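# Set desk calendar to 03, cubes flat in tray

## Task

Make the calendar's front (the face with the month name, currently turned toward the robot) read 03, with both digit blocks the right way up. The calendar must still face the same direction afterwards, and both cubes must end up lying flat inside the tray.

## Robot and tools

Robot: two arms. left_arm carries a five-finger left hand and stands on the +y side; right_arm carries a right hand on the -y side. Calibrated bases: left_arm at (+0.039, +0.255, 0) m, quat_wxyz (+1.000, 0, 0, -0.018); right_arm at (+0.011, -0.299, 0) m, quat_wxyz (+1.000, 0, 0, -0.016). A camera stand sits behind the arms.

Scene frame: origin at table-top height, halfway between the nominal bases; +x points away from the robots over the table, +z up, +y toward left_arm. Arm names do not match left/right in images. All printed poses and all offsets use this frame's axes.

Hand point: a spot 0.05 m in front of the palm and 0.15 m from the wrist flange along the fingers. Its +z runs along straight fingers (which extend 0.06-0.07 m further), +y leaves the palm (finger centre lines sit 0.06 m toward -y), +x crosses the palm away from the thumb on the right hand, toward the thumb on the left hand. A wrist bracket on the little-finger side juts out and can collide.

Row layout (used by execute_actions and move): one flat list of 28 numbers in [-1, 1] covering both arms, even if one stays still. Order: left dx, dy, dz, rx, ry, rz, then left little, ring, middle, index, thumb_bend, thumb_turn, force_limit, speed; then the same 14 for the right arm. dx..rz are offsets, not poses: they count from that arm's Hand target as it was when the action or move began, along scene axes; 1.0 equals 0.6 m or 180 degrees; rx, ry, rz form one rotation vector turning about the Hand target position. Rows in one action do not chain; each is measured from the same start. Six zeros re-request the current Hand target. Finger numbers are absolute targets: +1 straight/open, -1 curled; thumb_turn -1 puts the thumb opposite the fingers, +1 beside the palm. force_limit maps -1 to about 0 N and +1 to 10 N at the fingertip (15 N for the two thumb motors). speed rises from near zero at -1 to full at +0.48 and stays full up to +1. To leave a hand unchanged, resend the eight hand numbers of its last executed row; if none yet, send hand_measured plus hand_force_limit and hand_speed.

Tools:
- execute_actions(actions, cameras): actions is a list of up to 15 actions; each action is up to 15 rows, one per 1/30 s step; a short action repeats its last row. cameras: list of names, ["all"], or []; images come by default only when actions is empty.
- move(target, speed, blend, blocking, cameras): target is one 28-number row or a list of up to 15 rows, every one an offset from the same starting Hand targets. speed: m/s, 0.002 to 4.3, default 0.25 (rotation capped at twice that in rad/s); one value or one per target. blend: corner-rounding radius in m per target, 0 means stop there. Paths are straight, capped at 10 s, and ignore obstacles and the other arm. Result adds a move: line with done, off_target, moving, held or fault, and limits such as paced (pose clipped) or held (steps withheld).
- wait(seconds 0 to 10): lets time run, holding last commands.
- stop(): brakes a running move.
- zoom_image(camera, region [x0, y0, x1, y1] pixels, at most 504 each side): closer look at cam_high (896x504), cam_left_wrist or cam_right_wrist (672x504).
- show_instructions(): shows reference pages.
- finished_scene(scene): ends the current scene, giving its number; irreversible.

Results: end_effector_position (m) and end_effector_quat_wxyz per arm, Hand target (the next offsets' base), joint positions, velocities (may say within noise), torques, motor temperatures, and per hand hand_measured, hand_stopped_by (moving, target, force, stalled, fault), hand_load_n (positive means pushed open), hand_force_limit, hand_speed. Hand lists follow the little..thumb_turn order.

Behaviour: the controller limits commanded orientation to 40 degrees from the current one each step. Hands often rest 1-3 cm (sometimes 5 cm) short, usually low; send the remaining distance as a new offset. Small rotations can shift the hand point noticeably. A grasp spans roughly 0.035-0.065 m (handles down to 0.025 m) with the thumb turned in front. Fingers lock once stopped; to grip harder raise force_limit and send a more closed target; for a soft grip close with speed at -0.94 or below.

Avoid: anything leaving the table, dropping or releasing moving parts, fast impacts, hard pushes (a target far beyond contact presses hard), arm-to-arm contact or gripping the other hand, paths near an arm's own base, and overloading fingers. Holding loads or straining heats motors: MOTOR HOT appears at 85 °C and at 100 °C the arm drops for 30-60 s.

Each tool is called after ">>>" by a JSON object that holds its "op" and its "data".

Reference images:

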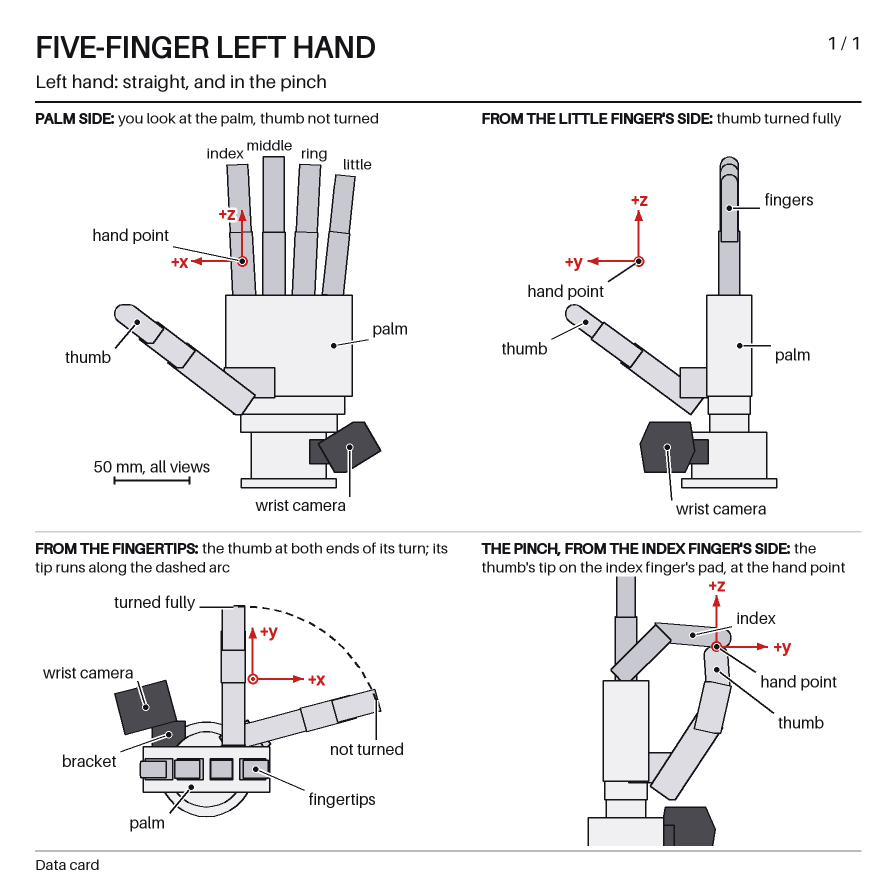

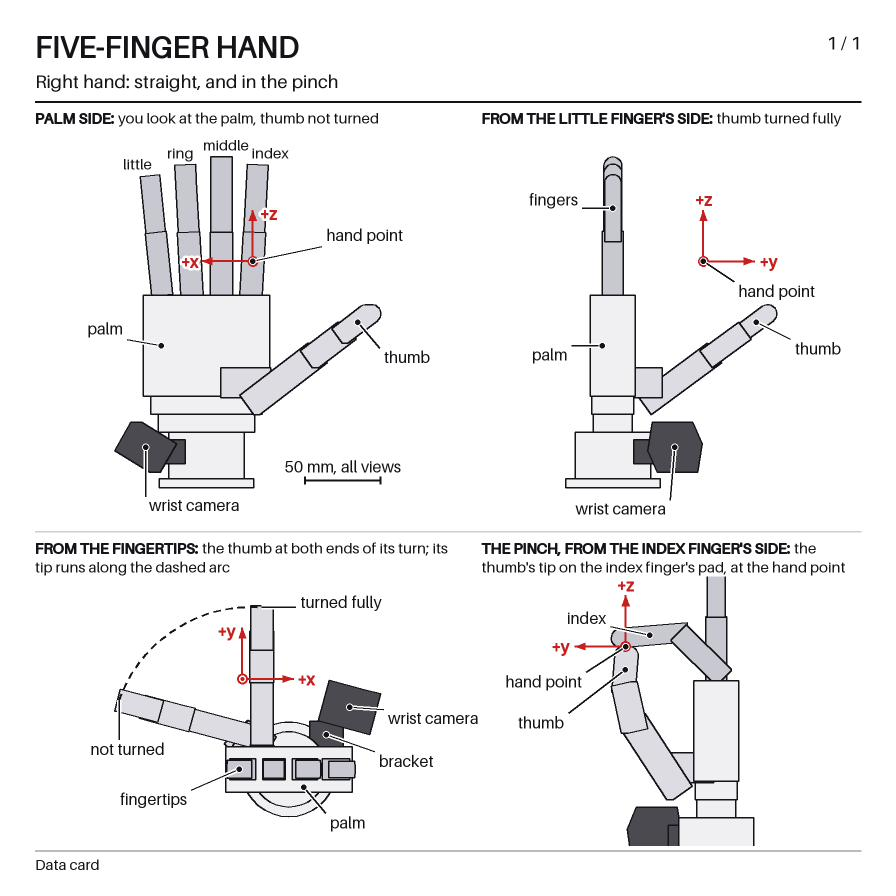

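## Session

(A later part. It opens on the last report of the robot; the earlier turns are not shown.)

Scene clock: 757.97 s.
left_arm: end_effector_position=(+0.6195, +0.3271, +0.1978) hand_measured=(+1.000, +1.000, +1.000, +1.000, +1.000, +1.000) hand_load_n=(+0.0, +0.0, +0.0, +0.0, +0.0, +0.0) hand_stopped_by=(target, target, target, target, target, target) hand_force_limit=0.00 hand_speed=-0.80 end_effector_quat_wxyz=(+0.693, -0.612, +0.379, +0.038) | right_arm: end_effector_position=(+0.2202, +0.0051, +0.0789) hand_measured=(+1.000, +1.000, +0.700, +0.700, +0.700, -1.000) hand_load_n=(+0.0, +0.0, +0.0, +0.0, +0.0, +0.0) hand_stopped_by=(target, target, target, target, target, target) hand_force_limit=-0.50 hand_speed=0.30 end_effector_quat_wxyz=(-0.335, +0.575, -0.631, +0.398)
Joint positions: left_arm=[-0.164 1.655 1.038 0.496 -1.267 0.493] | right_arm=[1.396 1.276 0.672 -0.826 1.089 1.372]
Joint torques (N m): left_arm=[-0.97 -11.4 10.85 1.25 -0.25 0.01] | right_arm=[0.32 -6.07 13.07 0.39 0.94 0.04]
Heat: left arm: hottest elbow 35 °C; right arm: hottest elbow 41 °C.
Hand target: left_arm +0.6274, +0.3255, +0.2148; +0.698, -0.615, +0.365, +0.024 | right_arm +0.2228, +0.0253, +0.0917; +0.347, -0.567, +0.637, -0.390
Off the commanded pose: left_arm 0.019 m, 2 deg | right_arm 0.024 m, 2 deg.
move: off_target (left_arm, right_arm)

>>> {"op": "move", "data": {"target": [[0,0,0,0,0,0,1,1,1,1,1,1,0,-0.8,0,-0.0555,-0.02,0,0,0,1,1,0.7,0.7,0.7,-1,-0.5,0.3],[0,0,0,0,0,0,1,1,1,1,1,1,0,-0.8,0,-0.0555,-0.103,0,0,0,1,1,0.7,0.7,0.7,-1,-0.5,0.3]], "speed": 0.1, "cameras": ["cam_right_wrist","cam_high"]}}

>>> {"op": "zoom_image", "data": {"camera": "cam_right_wrist", "region": [200, 120, 480, 330]}}

>>> {"op": "zoom_image", "data": {"camera": "cam_high", "region": [430, 140, 550, 240]}}

Scene clock: 771.77 s.
left_arm: end_effector_position=(+0.6195, +0.3271, +0.1978) hand_measured=(+1.000, +1.000, +1.000, +1.000, +1.000, +1.000) hand_load_n=(+0.0, +0.0, +0.0, +0.0, +0.0, +0.0) hand_stopped_by=(target, target, target, target, target, target) hand_force_limit=0.00 hand_speed=-0.80 end_effector_quat_wxyz=(+0.693, -0.612, +0.379, +0.038) | right_arm: end_effector_position=(+0.2208, -0.0068, +0.0339) hand_measured=(+1.000, +1.000, +0.700, +0.700, +0.700, -1.000) hand_load_n=(+0.0, +0.0, +0.0, +0.0, +0.0, +0.0) hand_stopped_by=(target, target, target, target, target, target) hand_force_limit=-0.50 hand_speed=0.30 end_effector_quat_wxyz=(+0.352, -0.565, +0.639, -0.387)
Joint positions: left_arm=[-0.164 1.655 1.038 0.496 -1.267 0.493] | right_arm=[1.386 1.323 0.55 -0.591 1.089 1.351]
Joint torques (N m): left_arm=[-1.03 -11.4 10.84 1.25 -0.25 0.01] | right_arm=[-0.67 -6.01 7.69 1.25 0.76 -0.18]
Motor temperatures (°C): left_arm=[28 31 35 26 26 24] | right_arm=[24 32 43 24 28 24]
Heat: left arm: hottest elbow 35 °C; right arm: hottest elbow 43 °C.
Hand target: left_arm +0.6274, +0.3255, +0.2148; +0.698, -0.615, +0.365, +0.024 | right_arm +0.2227, -0.0080, +0.0299; +0.347, -0.567, +0.636, -0.390
Off the commanded pose: left_arm 0.019 m, 2 deg | right_arm 0.005 m, 1 deg.
move: off_target (left_arm)
Images, in order (width x height): cam_high 896x504, cam_right_wrist 672x504.

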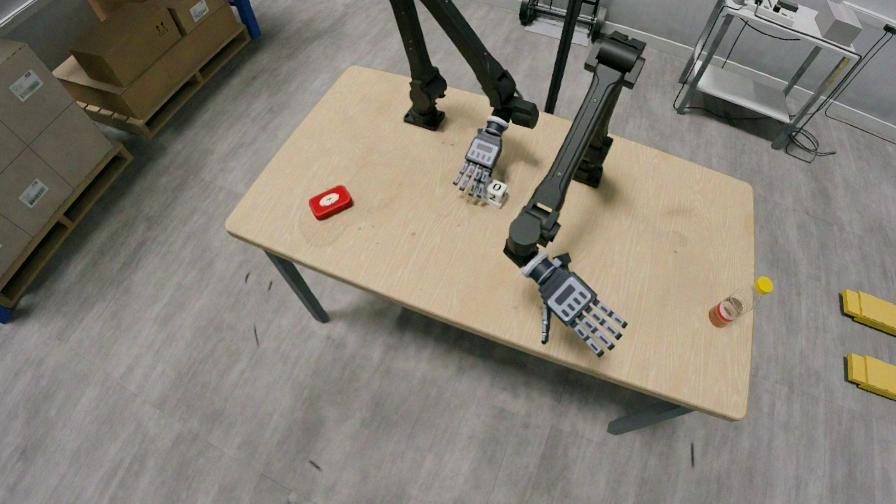

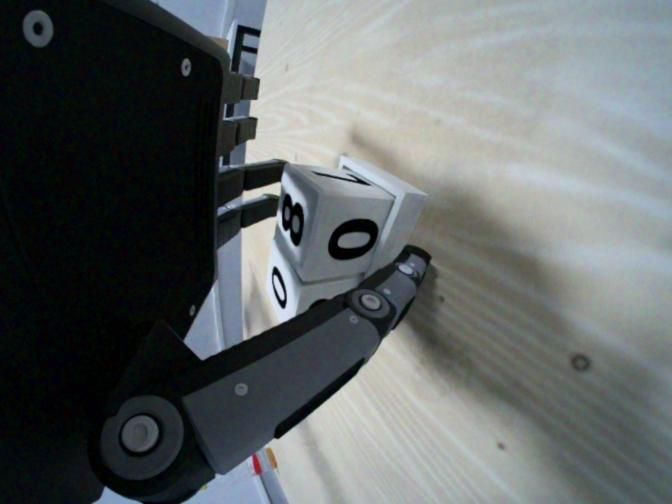

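Scaled by 1.800 from the camera's 672x504 image, which has a finer 960x720 frame.

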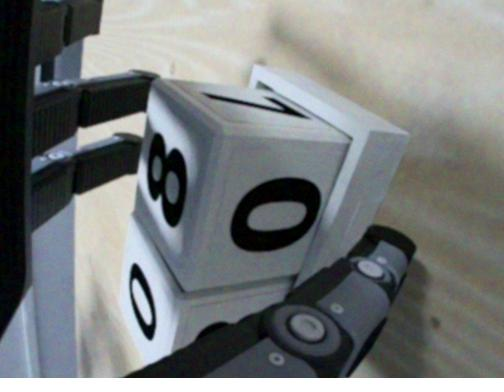

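Scaled by 4.200 from the camera's 896x504 image, which has a finer 1280x720 frame.

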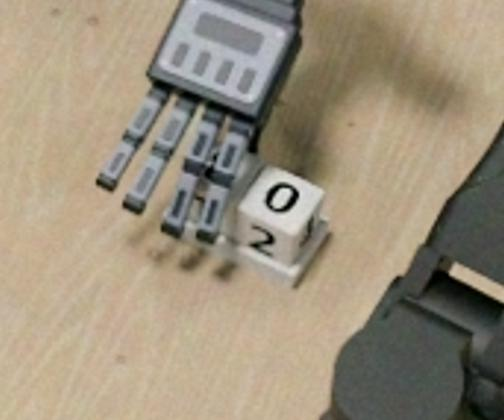

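>>> {"op": "execute_actions", "data": {"actions": [[[0,0,0,0,0,0,1,1,1,1,1,1,0,-0.8,0,0,0,0,0,0,1,1,0.4,0.4,0.35,-1,-0.3,-0.5]],[[0,0,0,0,0,0,1,1,1,1,1,1,0,-0.8,0,0,0,0,0,0,1,1,0.4,0.4,0.35,-1,-0.3,-0.5]]], "cameras": ["cam_right_wrist"]}}

>>> {"op": "zoom_image", "data": {"camera": "cam_right_wrist", "region": [200, 120, 480, 330]}}

Scene clock: 782.40 s.
left_arm: end_effector_position=(+0.6195, +0.3271, +0.1978) hand_measured=(+1.000, +1.000, +1.000, +1.000, +1.000, +1.000) hand_load_n=(+0.0, +0.0, +0.0, +0.0, +0.0, -0.5) hand_stopped_by=(target, target, target, target, target, target) hand_force_limit=0.00 hand_speed=-0.80 end_effector_quat_wxyz=(+0.693, -0.612, +0.379, +0.038) | right_arm: end_effector_position=(+0.2209, -0.0069, +0.0339) hand_measured=(+1.000, +1.000, +0.400, +0.400, +0.350, -1.000) hand_load_n=(+0.0, +0.0, +0.0, +0.0, +0.0, +0.0) hand_stopped_by=(target, target, target, target, target, target) hand_force_limit=-0.30 hand_speed=-0.50 end_effector_quat_wxyz=(+0.351, -0.565, +0.638, -0.387)
Joint positions: left_arm=[-0.164 1.655 1.038 0.496 -1.267 0.493] | right_arm=[1.385 1.323 0.55 -0.59 1.089 1.349]
Joint torques (N m): left_arm=[-0.97 -11.4 10.85 1.25 -0.25 0.01] | right_arm=[-0.67 -5.95 7.68 1.26 0.74 -0.19]
Heat: left arm: hottest elbow 35 °C; right arm: hottest elbow 42 °C.
Hand target: left_arm +0.6274, +0.3255, +0.2148; +0.698, -0.615, +0.365, +0.024 | right_arm +0.2228, -0.0080, +0.0299; +0.347, -0.567, +0.637, -0.390
Off the commanded pose: left_arm 0.019 m, 2 deg | right_arm 0.005 m, 1 deg.
Images, in order (width x height): cam_right_wrist 672x504.

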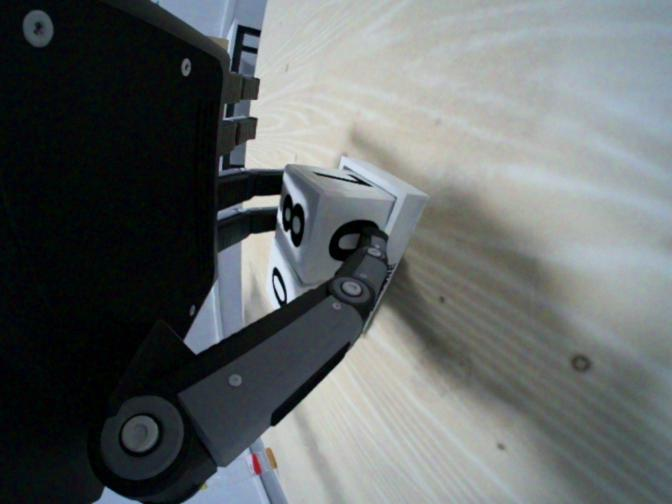

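Scaled by 1.800 from the camera's 672x504 image, which has a finer 960x720 frame.

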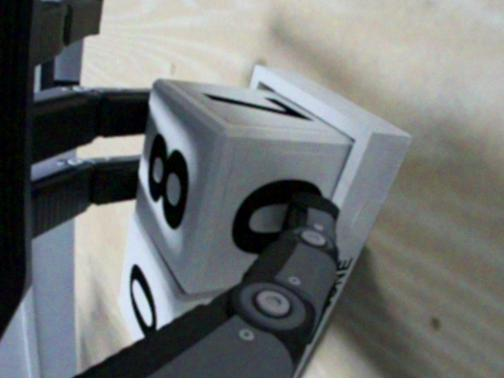

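>>> {"op": "execute_actions", "data": {"actions": [[[0,0,0,0,0,0,1,1,1,1,1,1,0,-0.8,0,0,0,0,0,0,1,1,0.0,0.0,-0.1,-1,-0.3,-0.9]],[[0,0,0,0,0,0,1,1,1,1,1,1,0,-0.8,0,0,0,0,0,0,1,1,0.0,0.0,-0.1,-1,-0.3,-0.9]]], "cameras": ["cam_right_wrist"]}}

>>> {"op": "wait", "data": {"seconds": 3}}

Scene clock: 789.17 s.
left_arm: end_effector_position=(+0.6195, +0.3271, +0.1978) hand_measured=(+1.000, +1.000, +1.000, +1.000, +1.000, +1.000) hand_load_n=(+0.0, +0.0, +0.0, +0.0, +0.0, -0.5) hand_stopped_by=(target, target, target, target, target, target) hand_force_limit=0.00 hand_speed=-0.80 end_effector_quat_wxyz=(+0.693, -0.612, +0.379, +0.038) | right_arm: end_effector_position=(+0.2216, -0.0070, +0.0343) hand_measured=(+1.000, +1.000, +0.318, +0.328, +0.324, -1.000) hand_load_n=(+0.0, +0.0, +4.0, +2.5, +9.5, +0.0) hand_stopped_by=(target, target, force, force, force, target) hand_force_limit=-0.30 hand_speed=-0.90 end_effector_quat_wxyz=(+0.352, -0.564, +0.638, -0.388)
Joint positions: left_arm=[-0.164 1.655 1.038 0.496 -1.267 0.493] | right_arm=[1.385 1.323 0.55 -0.589 1.092 1.349]
Joint torques (N m): left_arm=[-1.03 -11.34 10.85 1.25 -0.25 0] | right_arm=[-0.62 -6.07 7.69 1.24 0.63 -0.19]
Heat: left arm: hottest elbow 35 °C; right arm: hottest elbow 41 °C.
Hand target: left_arm +0.6274, +0.3255, +0.2148; +0.698, -0.615, +0.365, +0.024 | right_arm +0.2227, -0.0080, +0.0299; +0.347, -0.567, +0.636, -0.390
Off the commanded pose: left_arm 0.019 m, 2 deg | right_arm 0.005 m, 1 deg.
Images, in order (width x height): cam_right_wrist 672x504.

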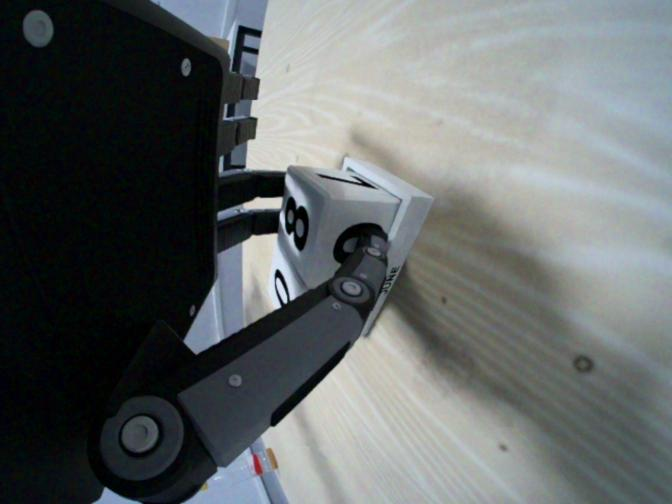

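Scene clock: 792.17 s.
left_arm: end_effector_position=(+0.6195, +0.3271, +0.1978) hand_measured=(+1.000, +1.000, +1.000, +1.000, +1.000, +1.000) hand_load_n=(+0.0, +0.0, +0.0, +0.0, +0.0, +0.0) hand_stopped_by=(target, target, target, target, target, target) hand_force_limit=0.00 hand_speed=-0.80 end_effector_quat_wxyz=(+0.693, -0.612, +0.379, +0.038) | right_arm: end_effector_position=(+0.2216, -0.0070, +0.0343) hand_measured=(+1.000, +1.000, +0.318, +0.328, +0.324, -1.000) hand_load_n=(+0.0, +0.0, +4.5, +2.5, +9.5, +0.0) hand_stopped_by=(target, target, force, force, force, target) hand_force_limit=-0.30 hand_speed=-0.90 end_effector_quat_wxyz=(+0.352, -0.564, +0.638, -0.388)
Joint positions: left_arm=[-0.164 1.655 1.038 0.496 -1.267 0.493] | right_arm=[1.385 1.323 0.55 -0.589 1.092 1.349]
Joint torques (N m): left_arm=[-1.03 -11.4 10.85 1.25 -0.26 0.01] | right_arm=[-0.56 -5.95 7.68 1.24 0.63 -0.18]
Heat: left arm: hottest elbow 35 °C; right arm: hottest elbow 41 °C.
Hand target: left_arm +0.6274, +0.3255, +0.2148; +0.698, -0.615, +0.365, +0.024 | right_arm +0.2227, -0.0080, +0.0299; +0.347, -0.567, +0.636, -0.390
Off the commanded pose: left_arm 0.019 m, 2 deg | right_arm 0.005 m, 1 deg.
wait: 3.00 s; at rest by 0.17 s

>>> {"op": "move", "data": {"target": [0,0,0,0,0,0,1,1,1,1,1,1,0,-0.8,0,0,0.16,0,0,0,1,1,0.0,0.0,-0.1,-1,-0.3,-0.9], "speed": 0.1, "cameras": ["cam_right_wrist","cam_high"]}}

>>> {"op": "zoom_image", "data": {"camera": "cam_high", "region": [430, 140, 550, 240]}}

Scene clock: 798.67 s.
left_arm: end_effector_position=(+0.6195, +0.3271, +0.1978) hand_measured=(+1.000, +1.000, +1.000, +1.000, +1.000, +1.000) hand_load_n=(+0.0, +0.0, +0.0, +0.0, +0.0, +0.0) hand_stopped_by=(target, target, target, target, target, target) hand_force_limit=0.00 hand_speed=-0.80 end_effector_quat_wxyz=(+0.693, -0.612, +0.379, +0.038) | right_arm: end_effector_position=(+0.2177, -0.0269, +0.1022) hand_measured=(+1.000, +1.000, +0.318, +0.328, +0.324, -1.000) hand_load_n=(+0.0, +0.0, +4.0, +2.0, +10.0, +1.0) hand_stopped_by=(target, target, force, force, force, target) hand_force_limit=-0.30 hand_speed=-0.90 end_effector_quat_wxyz=(-0.328, +0.581, -0.626, +0.404)
Joint positions: left_arm=[-0.164 1.655 1.038 0.496 -1.267 0.493] | right_arm=[1.382 1.143 0.641 -0.915 1.089 1.332]
Joint torques (N m): left_arm=[-0.97 -11.4 10.86 1.25 -0.26 0.01] | right_arm=[-0.38 -6.77 14.01 0.35 0.74 -0.06]
Heat: left arm: hottest elbow 35 °C; right arm: hottest elbow 41 °C.
Hand target: left_arm +0.6274, +0.3255, +0.2148; +0.698, -0.615, +0.365, +0.024 | right_arm +0.2228, -0.0080, +0.1259; -0.347, +0.567, -0.637, +0.390
Off the commanded pose: left_arm 0.019 m, 2 deg | right_arm 0.031 m, 3 deg.
move: off_target (left_arm, right_arm)
Images, in order (width x height): cam_high 896x504, cam_right_wrist 672x504.

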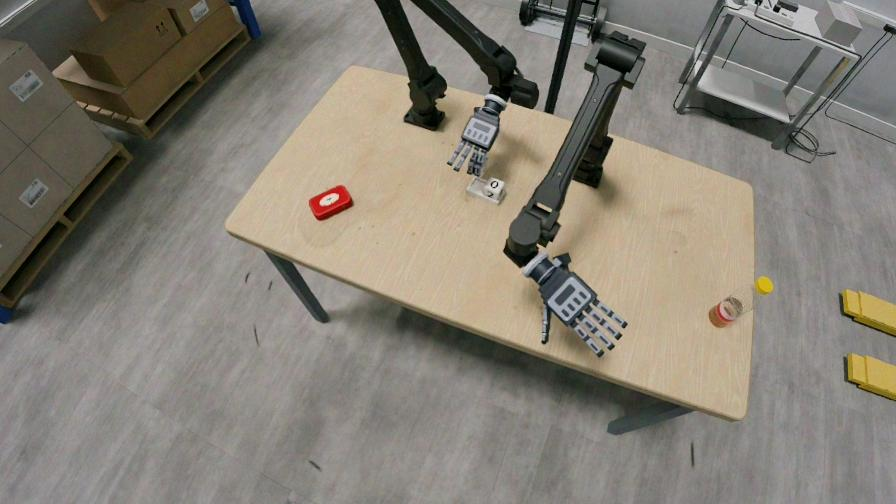

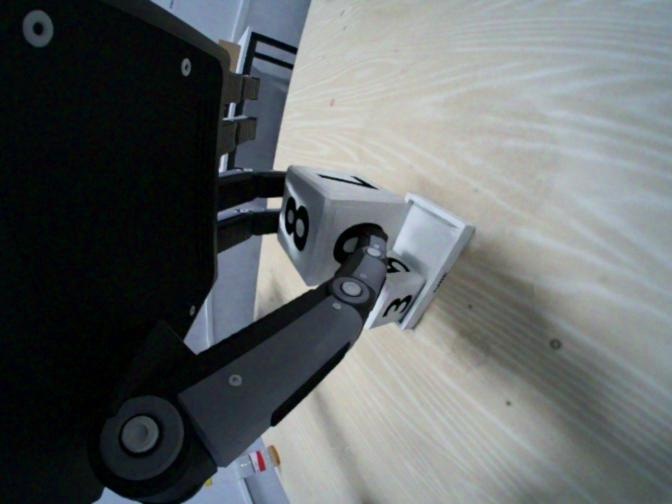

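Scaled by 4.200 from the camera's 896x504 image, which has a finer 1280x720 frame.

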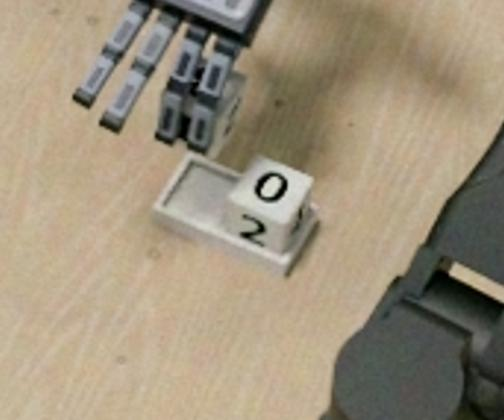

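>>> {"op": "move", "data": {"target": [[0,0,0,0,0,0,1,1,1,1,1,1,0,-0.8,0,-0.32,0.15,0,0,0,1,1,0.0,0.0,-0.1,-1,-0.3,-0.9],[-0.3,-0.2,0.1,-0.230,0.029,-0.281,1,1,1,1,1,-1,0,0.3,0,-0.32,0.15,0,0,0,1,1,0.0,0.0,-0.1,-1,-0.3,-0.9],[-0.629,-0.409,-0.025,-0.230,0.029,-0.281,1,1,1,1,1,-1,0,0.3,0,-0.32,0.15,0,0,0,1,1,0.0,0.0,-0.1,-1,-0.3,-0.9]], "speed": 0.25, "cameras": ["all"]}}

Scene clock: 837.17 s.
left_arm: end_effector_position=(+0.2479, +0.0910, +0.1767) hand_measured=(+1.000, +1.000, +1.000, +1.000, +1.000, -1.000) hand_load_n=(+0.0, +0.0, +0.0, +0.0, +0.0, +0.0) hand_stopped_by=(target, target, target, target, target, target) hand_force_limit=0.00 hand_speed=0.30 end_effector_quat_wxyz=(-0.379, +0.598, -0.613, +0.352) | right_arm: end_effector_position=(+0.2206, -0.2007, +0.2074) hand_measured=(+1.000, +1.000, +0.318, +0.328, +0.324, -1.000) hand_load_n=(+0.0, -0.5, +3.5, +2.0, +10.0, +0.5) hand_stopped_by=(target, target, force, force, force, target) hand_force_limit=-0.30 hand_speed=-0.90 end_effector_quat_wxyz=(-0.335, +0.575, -0.636, +0.392)
Joint positions: left_arm=[-1.098 0.522 0.528 -0.925 -0.945 -0.767] | right_arm=[0.975 0.338 0.568 -1.067 0.888 0.683]
Joint torques (N m): left_arm=[-2.08 1.03 14.42 0.57 -0.79 -0.13] | right_arm=[-0.67 0.56 11.77 2.06 0.4 -0.18]
Heat: left arm: hottest elbow 35 °C; right arm: hottest elbow 42 °C.
Hand target: left_arm +0.2500, +0.0801, +0.1999; -0.371, +0.602, -0.603, +0.370 | right_arm +0.2228, -0.2001, +0.2160; +0.347, -0.567, +0.637, -0.390
Off the commanded pose: left_arm 0.026 m, 3 deg | right_arm 0.009 m, 2 deg.
move: off_target (left_arm)

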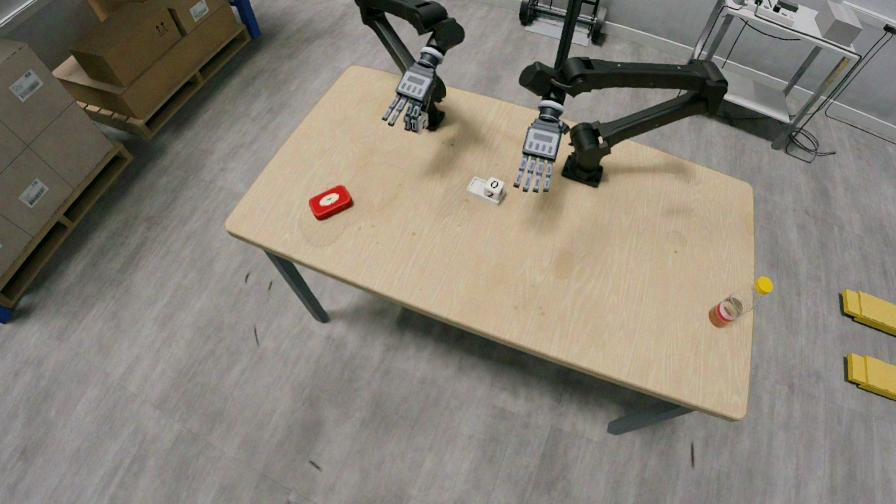

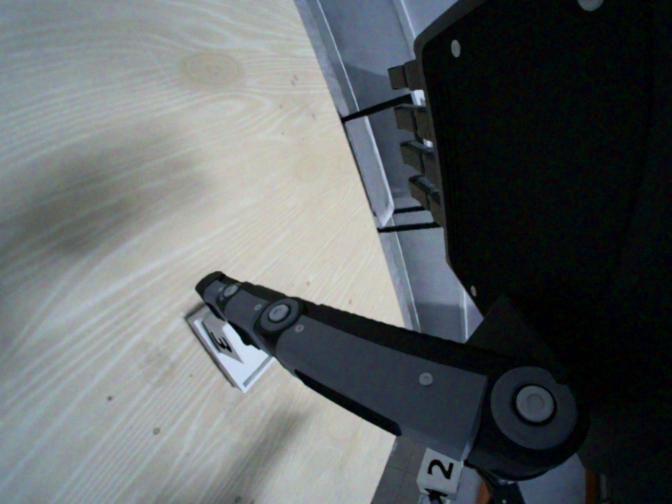

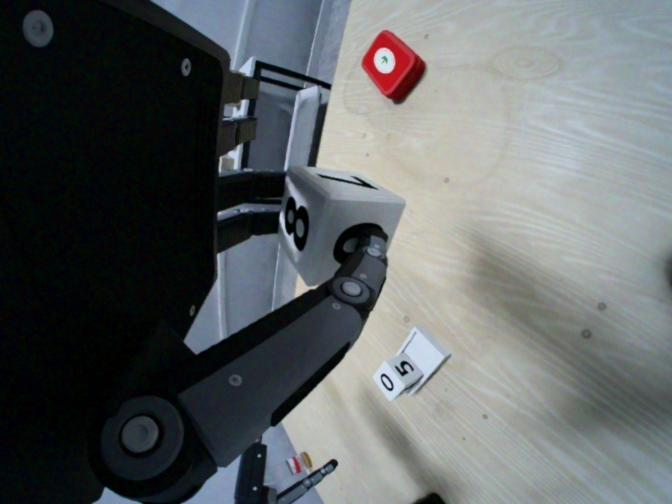

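>>> {"op": "move", "data": {"target": [-0.05,-0.125,-0.05,0,0,-0.03,1,1,0.7,0.7,0.7,-1,0,0.3,0,0,0,0,0,0,1,1,0.0,0.0,-0.1,-1,-0.3,-0.9], "speed": 0.2, "cameras": ["cam_left_wrist","cam_high"]}}

>>> {"op": "zoom_image", "data": {"camera": "cam_high", "region": [430, 140, 550, 240]}}

Scene clock: 854.57 s.
left_arm: end_effector_position=(+0.2173, +0.0275, +0.1440) hand_measured=(+1.000, +1.000, +0.700, +0.700, +0.700, -1.000) hand_load_n=(+0.0, +0.0, +0.0, +0.0, +0.0, +0.0) hand_stopped_by=(target, target, target, target, target, target) hand_force_limit=0.00 hand_speed=0.30 end_effector_quat_wxyz=(+0.369, -0.563, +0.646, -0.359) | right_arm: end_effector_position=(+0.2206, -0.2007, +0.2074) hand_measured=(+1.000, +1.000, +0.318, +0.328, +0.324, -1.000) hand_load_n=(+0.0, +0.0, +3.5, +2.0, +10.0, +0.5) hand_stopped_by=(target, target, force, force, force, target) hand_force_limit=-0.30 hand_speed=-0.90 end_effector_quat_wxyz=(-0.335, +0.575, -0.636, +0.392)
Joint positions: left_arm=[-1.342 0.76 0.54 -0.918 -1.027 -0.992] | right_arm=[0.975 0.338 0.568 -1.067 0.888 0.683]
Joint torques (N m): left_arm=[-1.9 -0.73 14.37 1.09 -0.9 -0.1] | right_arm=[-0.67 0.56 11.73 2.1 0.4 -0.19]
Heat: left arm: hottest elbow 37 °C; right arm: hottest elbow 41 °C.
Hand target: left_arm +0.2200, +0.0051, +0.1700; +0.353, -0.573, +0.630, -0.387 | right_arm +0.2228, -0.2001, +0.2160; +0.347, -0.567, +0.637, -0.390
Off the commanded pose: left_arm 0.034 m, 4 deg | right_arm 0.009 m, 2 deg.
move: off_target (left_arm)
Images, in order (width x height): cam_high 896x504, cam_left_wrist 672x504.

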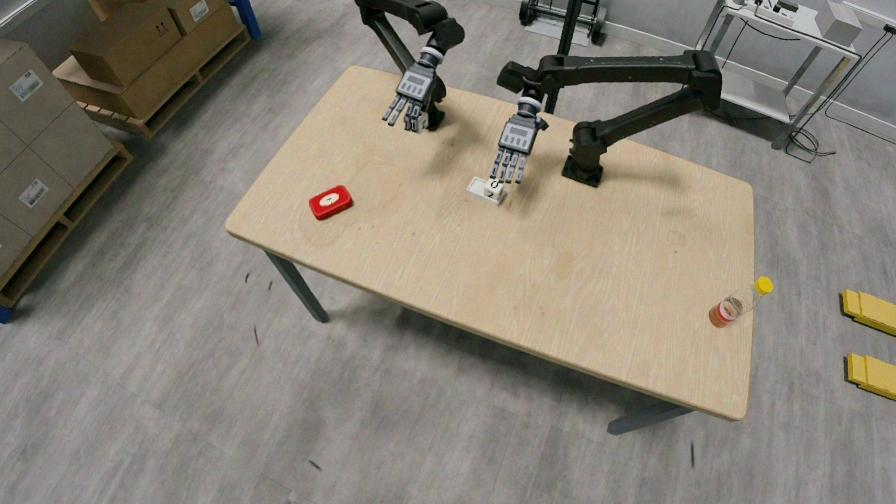

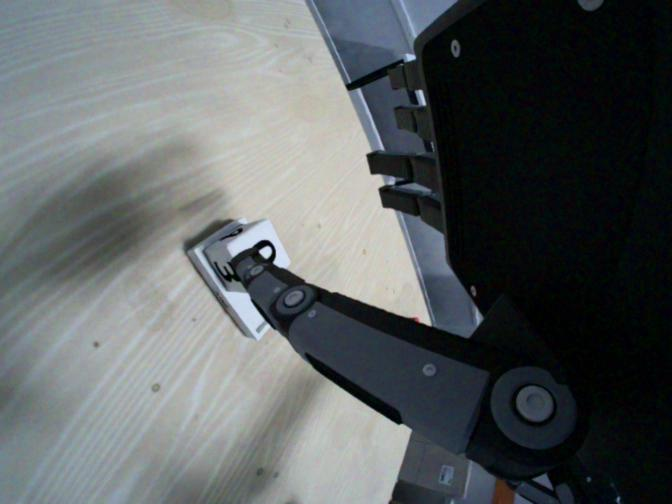

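Scaled by 4.200 from the camera's 896x504 image, which has a finer 1280x720 frame.

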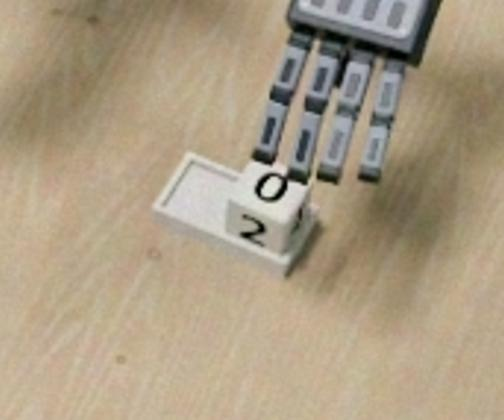

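>>> {"op": "zoom_image", "data": {"camera": "cam_left_wrist", "region": [170, 200, 310, 350]}}

Scaled by 3.360 from the camera's 672x504 image, which has a finer 960x720 frame.

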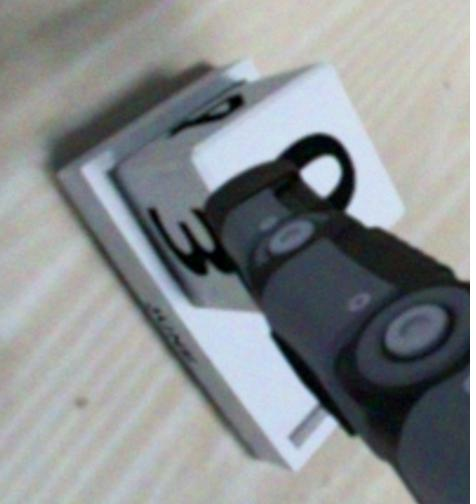

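>>> {"op": "move", "data": {"target": [0,-0.03,-0.1,0,0,-0.045,1,1,0.7,0.7,0.7,-1,0,0.3,0,0,0,0,0,0,1,1,0.0,0.0,-0.1,-1,-0.3,-0.9], "speed": 0.2, "cameras": ["cam_left_wrist"]}}

Scene clock: 895.07 s.
left_arm: end_effector_position=(+0.2159, -0.0099, +0.1045) hand_measured=(+1.000, +1.000, +0.700, +0.700, +0.700, -1.000) hand_load_n=(+0.0, +0.0, +0.0, +0.0, +0.0, +0.0) hand_stopped_by=(target, target, target, target, target, target) hand_force_limit=0.00 hand_speed=0.30 end_effector_quat_wxyz=(+0.325, -0.526, +0.674, -0.405) | right_arm: end_effector_position=(+0.2206, -0.2007, +0.2074) hand_measured=(+1.000, +1.000, +0.318, +0.328, +0.324, -1.000) hand_load_n=(+0.0, +0.0, +3.5, +2.0, +10.0, +0.5) hand_stopped_by=(target, target, force, force, force, target) hand_force_limit=-0.30 hand_speed=-0.90 end_effector_quat_wxyz=(-0.335, +0.575, -0.636, +0.392)
Joint positions: left_arm=[-1.324 0.799 0.411 -0.491 -0.93 -0.756] | right_arm=[0.975 0.338 0.568 -1.067 0.888 0.683]
Joint torques (N m): left_arm=[0.09 -1.49 9.95 1.48 -0.57 0.14] | right_arm=[-0.67 0.44 11.73 2.09 0.4 -0.19]
Motor temperatures (°C): left_arm=[28 30 41 26 27 24] | right_arm=[24 31 41 25 27 24]
Heat: left arm: hottest elbow 41 °C; right arm: hottest elbow 41 °C.
Hand target: left_arm +0.2201, -0.0128, +0.1098; +0.325, -0.527, +0.669, -0.411 | right_arm +0.2228, -0.2001, +0.2160; +0.347, -0.567, +0.637, -0.390
Off the commanded pose: left_arm 0.007 m, 1 deg | right_arm 0.009 m, 2 deg.
move: done
Images, in order (width x height): cam_left_wrist 672x504.

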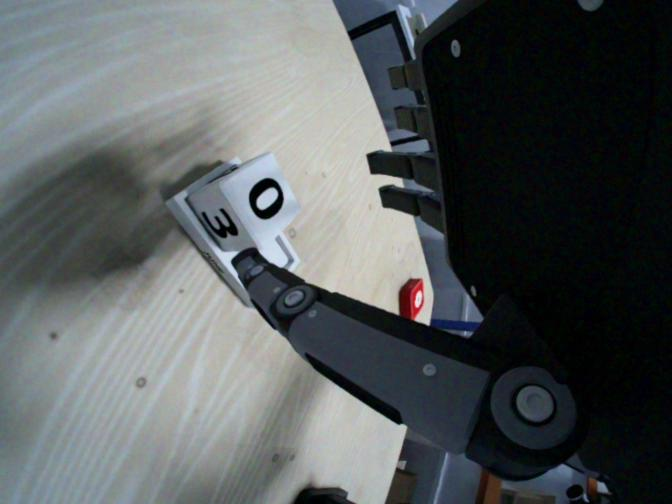

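>>> {"op": "move", "data": {"target": [[0,0.036,-0.03,0,0,0.011,1,1,0.7,0.7,0.7,-1,0,0.3,0,0,0,0,0,0,1,1,0.0,0.0,-0.1,-1,-0.3,-0.9],[0,0.036,-0.133,0,0,0.011,1,1,0.7,0.7,0.7,-1,0,0.3,0,0,0,0,0,0,1,1,0.0,0.0,-0.1,-1,-0.3,-0.9]], "speed": 0.12, "cameras": ["cam_left_wrist"]}}

>>> {"op": "zoom_image", "data": {"camera": "cam_left_wrist", "region": [200, 120, 480, 330]}}

Scene clock: 908.03 s.
left_arm: end_effector_position=(+0.2172, +0.0102, +0.0304) hand_measured=(+1.000, +1.000, +0.700, +0.700, +0.700, -1.000) hand_load_n=(+0.0, +0.0, +0.0, +0.0, -0.5, -1.0) hand_stopped_by=(target, target, target, target, target, target) hand_force_limit=0.00 hand_speed=0.30 end_effector_quat_wxyz=(+0.333, -0.534, +0.664, -0.404) | right_arm: end_effector_position=(+0.2206, -0.2007, +0.2074) hand_measured=(+1.000, +1.000, +0.318, +0.328, +0.324, -1.000) hand_load_n=(+0.0, -0.5, +4.0, +2.0, +10.0, +0.5) hand_stopped_by=(target, target, force, force, force, target) hand_force_limit=-0.30 hand_speed=-0.90 end_effector_quat_wxyz=(-0.335, +0.575, -0.636, +0.392)
Joint positions: left_arm=[-1.315 0.936 0.236 -0.189 -0.95 -0.773] | right_arm=[0.975 0.338 0.568 -1.067 0.888 0.683]
Joint torques (N m): left_arm=[0.03 -0.73 7.87 1.51 -0.45 0.01] | right_arm=[-0.73 0.44 11.73 2.1 0.4 -0.18]
Heat: left arm: hottest elbow 39 °C; right arm: hottest elbow 41 °C.
Hand target: left_arm +0.2200, +0.0087, +0.0301; +0.332, -0.539, +0.660, -0.405 | right_arm +0.2228, -0.2001, +0.2160; +0.347, -0.567, +0.637, -0.390
Off the commanded pose: left_arm 0.003 m, 1 deg | right_arm 0.009 m, 2 deg.
move: done
Images, in order (width x height): cam_left_wrist 672x504.

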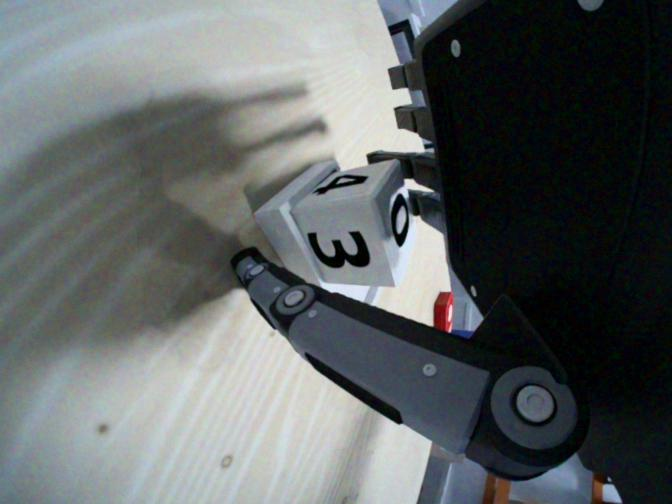

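Scaled by 1.800 from the camera's 672x504 image, which has a finer 960x720 frame.

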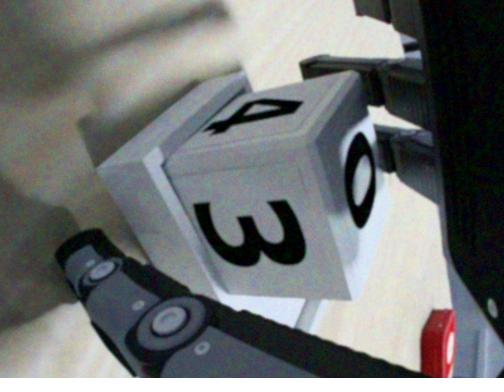

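>>> {"op": "move", "data": {"target": [[0,-0.007,0.08,0,0,0,1,1,0.7,0.7,0.7,-1,0,0.3,0,0,0,0,0,0,1,1,0.0,0.0,-0.1,-1,-0.3,-0.9],[0,-0.007,0.021,0,0,0,1,1,0.7,0.7,0.7,-1,0,0.3,0,0,0,0,0,0,1,1,0.0,0.0,-0.1,-1,-0.3,-0.9]], "speed": 0.12, "cameras": ["cam_left_wrist"]}}

>>> {"op": "zoom_image", "data": {"camera": "cam_left_wrist", "region": [200, 120, 480, 330]}}

Scene clock: 926.27 s.
left_arm: end_effector_position=(+0.2180, +0.0101, +0.0392) hand_measured=(+1.000, +1.000, +0.700, +0.700, +0.700, -1.000) hand_load_n=(+0.0, +0.0, +0.0, +0.0, +0.0, +0.0) hand_stopped_by=(target, target, target, target, target, target) hand_force_limit=0.00 hand_speed=0.30 end_effector_quat_wxyz=(+0.335, -0.534, +0.666, -0.398) | right_arm: end_effector_position=(+0.2206, -0.2007, +0.2074) hand_measured=(+1.000, +1.000, +0.318, +0.328, +0.324, -1.000) hand_load_n=(+0.0, +0.0, +3.5, +2.0, +10.0, +0.5) hand_stopped_by=(target, target, force, force, force, target) hand_force_limit=-0.30 hand_speed=-0.90 end_effector_quat_wxyz=(-0.335, +0.575, -0.636, +0.392)
Joint positions: left_arm=[-1.311 0.909 0.261 -0.254 -0.947 -0.774] | right_arm=[0.975 0.338 0.568 -1.067 0.888 0.683]
Joint torques (N m): left_arm=[-0.79 -0.91 8.69 1.42 -0.69 -0.05] | right_arm=[-0.73 0.5 11.74 2.09 0.39 -0.18]
Heat: left arm: hottest elbow 38 °C; right arm: hottest elbow 41 °C.
Hand target: left_arm +0.2200, +0.0045, +0.0428; +0.332, -0.539, +0.660, -0.405 | right_arm +0.2228, -0.2001, +0.2160; +0.347, -0.567, +0.637, -0.390
Off the commanded pose: left_arm 0.007 m, 1 deg | right_arm 0.009 m, 2 deg.
move: done
Images, in order (width x height): cam_left_wrist 672x504.

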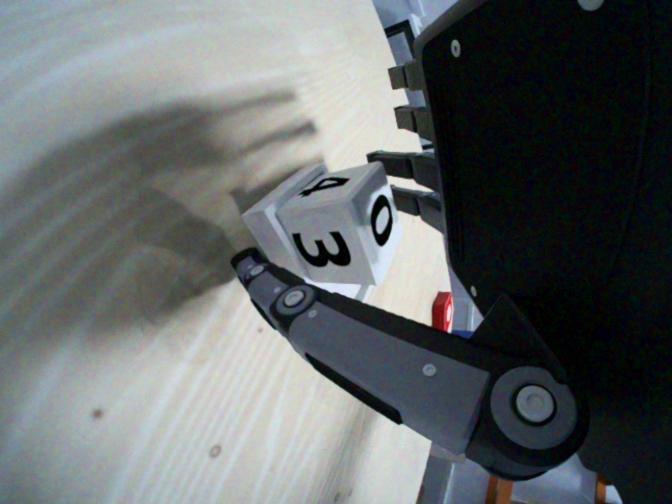

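Scaled by 1.800 from the camera's 672x504 image, which has a finer 960x720 frame.

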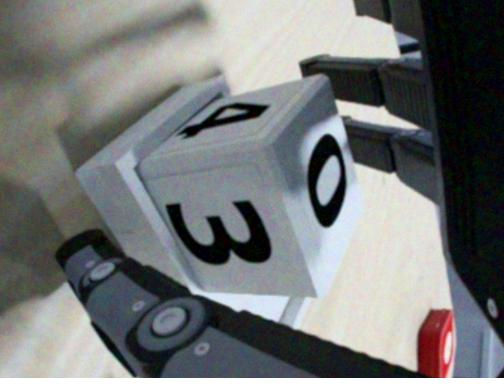

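>>> {"op": "execute_actions", "data": {"actions": [[[0,0,0,0,0,0,1,1,0.4,0.4,0.4,-1,-0.3,-0.4,0,0,0,0,0,0,1,1,0.0,0.0,-0.1,-1,-0.3,-0.9]],[[0,0,0,0,0,0,1,1,0.4,0.4,0.4,-1,-0.3,-0.4,0,0,0,0,0,0,1,1,0.0,0.0,-0.1,-1,-0.3,-0.9]],[[0,0,0,0,0,0,1,1,0,0,-0.1,-1,-0.3,-0.9,0,0,0,0,0,0,1,1,0.0,0.0,-0.1,-1,-0.3,-0.9]]]}}

>>> {"op": "wait", "data": {"seconds": 2, "cameras": ["cam_left_wrist"]}}

Scene clock: 936.43 s.
left_arm: end_effector_position=(+0.2187, +0.0093, +0.0403) hand_measured=(+1.000, +1.000, +0.272, +0.254, +0.362, -1.000) hand_load_n=(-0.5, +0.0, +1.5, +6.0, +11.0, -2.0) hand_stopped_by=(target, target, force, force, force, target) hand_force_limit=-0.30 hand_speed=-0.90 end_effector_quat_wxyz=(+0.336, -0.535, +0.664, -0.400) | right_arm: end_effector_position=(+0.2206, -0.2007, +0.2074) hand_measured=(+1.000, +1.000, +0.318, +0.328, +0.324, -1.000) hand_load_n=(+0.0, +0.0, +3.5, +2.0, +10.0, +0.5) hand_stopped_by=(target, target, force, force, force, target) hand_force_limit=-0.30 hand_speed=-0.90 end_effector_quat_wxyz=(-0.335, +0.575, -0.636, +0.392)
Joint positions: left_arm=[-1.311 0.909 0.261 -0.248 -0.95 -0.774] | right_arm=[0.975 0.338 0.568 -1.067 0.888 0.683]
Joint torques (N m): left_arm=[-0.79 -1.08 8.69 1.26 -0.53 -0.05] | right_arm=[-0.67 0.5 11.74 2.1 0.4 -0.19]
Heat: left arm: hottest elbow 37 °C; right arm: hottest elbow 41 °C.
Hand target: left_arm +0.2200, +0.0045, +0.0428; +0.332, -0.539, +0.660, -0.405 | right_arm +0.2228, -0.2001, +0.2160; +0.347, -0.567, +0.637, -0.390
Off the commanded pose: left_arm 0.006 m, 1 deg | right_arm 0.009 m, 2 deg.

Scene clock: 938.43 s.
left_arm: end_effector_position=(+0.2187, +0.0093, +0.0403) hand_measured=(+1.000, +1.000, +0.272, +0.254, +0.362, -1.000) hand_load_n=(+0.0, +0.0, +1.5, +6.0, +10.5, -2.5) hand_stopped_by=(target, target, force, force, force, target) hand_force_limit=-0.30 hand_speed=-0.90 end_effector_quat_wxyz=(+0.336, -0.535, +0.664, -0.400) | right_arm: end_effector_position=(+0.2206, -0.2007, +0.2074) hand_measured=(+1.000, +1.000, +0.318, +0.328, +0.324, -1.000) hand_load_n=(-0.5, +0.0, +3.5, +2.0, +10.0, +0.5) hand_stopped_by=(target, target, force, force, force, target) hand_force_limit=-0.30 hand_speed=-0.90 end_effector_quat_wxyz=(-0.335, +0.575, -0.636, +0.392)
Joint positions: left_arm=[-1.311 0.909 0.261 -0.248 -0.95 -0.774] | right_arm=[0.975 0.338 0.568 -1.067 0.888 0.683]
Joint torques (N m): left_arm=[-0.79 -1.08 8.69 1.25 -0.53 -0.05] | right_arm=[-0.67 0.44 11.71 2.1 0.4 -0.19]
Heat: left arm: hottest elbow 37 °C; right arm: hottest elbow 41 °C.
Hand target: left_arm +0.2200, +0.0045, +0.0428; +0.332, -0.539, +0.660, -0.405 | right_arm +0.2228, -0.2001, +0.2160; +0.347, -0.567, +0.637, -0.390
Off the commanded pose: left_arm 0.006 m, 1 deg | right_arm 0.009 m, 2 deg.
wait: 2.00 s; at rest by 0.17 s
Images, in order (width x height): cam_left_wrist 672x504.

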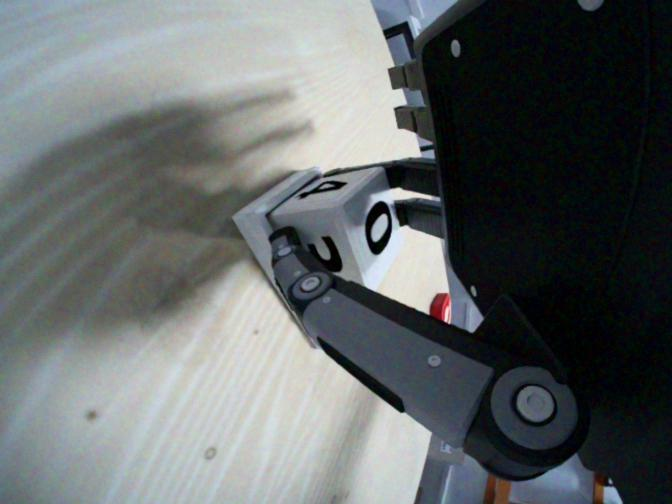

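>>> {"op": "move", "data": {"target": [0,0,0.14,0,0,0,1,1,0,0,-0.1,-1,-0.3,-0.9,0,0,0,0,0,0,1,1,0.0,0.0,-0.1,-1,-0.3,-0.9], "speed": 0.08, "cameras": ["cam_left_wrist","cam_high"]}}

>>> {"op": "zoom_image", "data": {"camera": "cam_high", "region": [430, 140, 550, 240]}}

Scene clock: 946.40 s.
left_arm: end_effector_position=(+0.2148, +0.0215, +0.0964) hand_measured=(+1.000, +1.000, +0.272, +0.254, +0.362, -1.000) hand_load_n=(-0.5, +0.0, +0.0, +6.0, +9.5, -2.0) hand_stopped_by=(target, target, force, force, force, target) hand_force_limit=-0.30 hand_speed=-0.90 end_effector_quat_wxyz=(+0.341, -0.529, +0.676, -0.382) | right_arm: end_effector_position=(+0.2206, -0.2007, +0.2074) hand_measured=(+1.000, +1.000, +0.318, +0.328, +0.324, -1.000) hand_load_n=(+0.0, +0.0, +3.5, +2.0, +10.0, +0.0) hand_stopped_by=(target, target, force, force, force, target) hand_force_limit=-0.30 hand_speed=-0.90 end_effector_quat_wxyz=(-0.335, +0.575, -0.636, +0.392)
Joint positions: left_arm=[-1.311 0.728 0.38 -0.595 -0.944 -0.774] | right_arm=[0.975 0.338 0.568 -1.067 0.888 0.683]
Joint torques (N m): left_arm=[-0.73 -1.61 14.58 0.59 -0.82 -0.03] | right_arm=[-0.62 0.5 11.73 2.09 0.4 -0.19]
Heat: left arm: hottest elbow 37 °C; right arm: hottest elbow 41 °C.
Hand target: left_arm +0.2200, +0.0045, +0.1267; +0.332, -0.539, +0.660, -0.405 | right_arm +0.2228, -0.2001, +0.2160; +0.347, -0.567, +0.637, -0.390
Off the commanded pose: left_arm 0.035 m, 4 deg | right_arm 0.009 m, 2 deg.
move: off_target (left_arm)
Images, in order (width x height): cam_high 896x504, cam_left_wrist 672x504.

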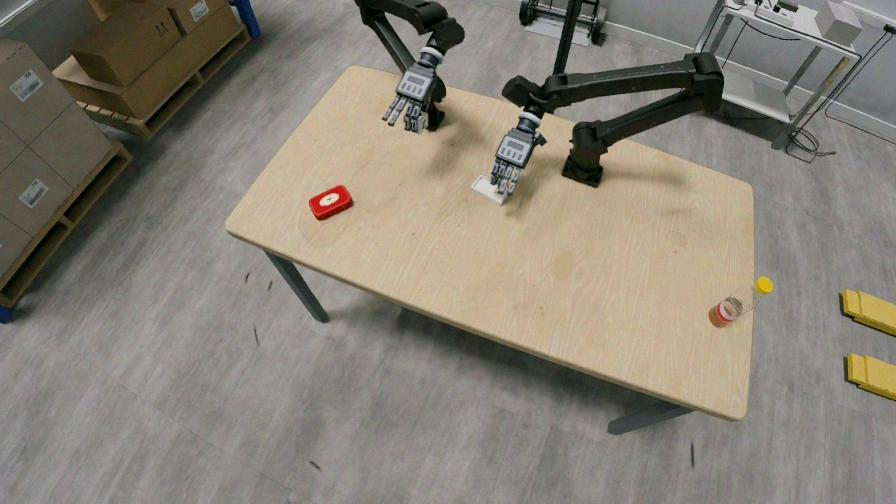

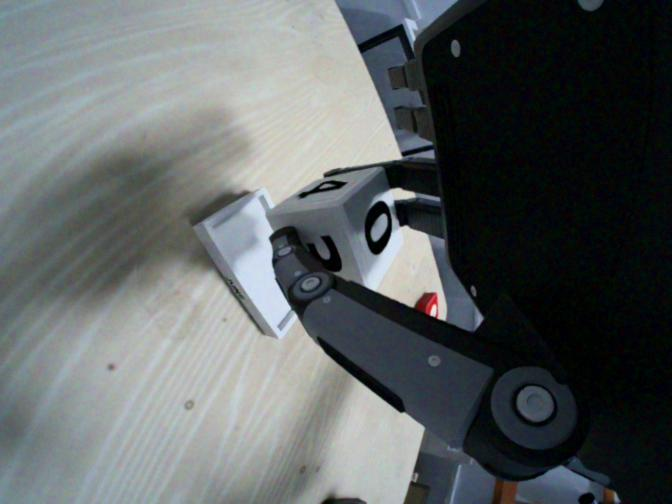

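Scaled by 4.200 from the camera's 896x504 image, which has a finer 1280x720 frame.

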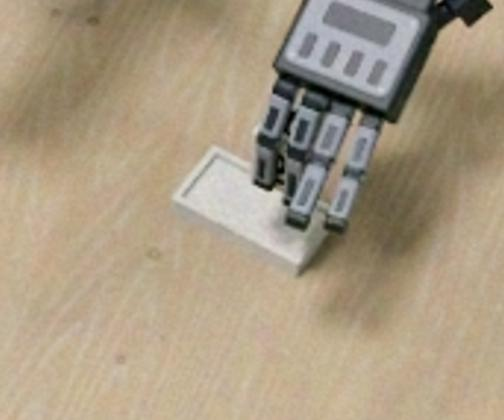

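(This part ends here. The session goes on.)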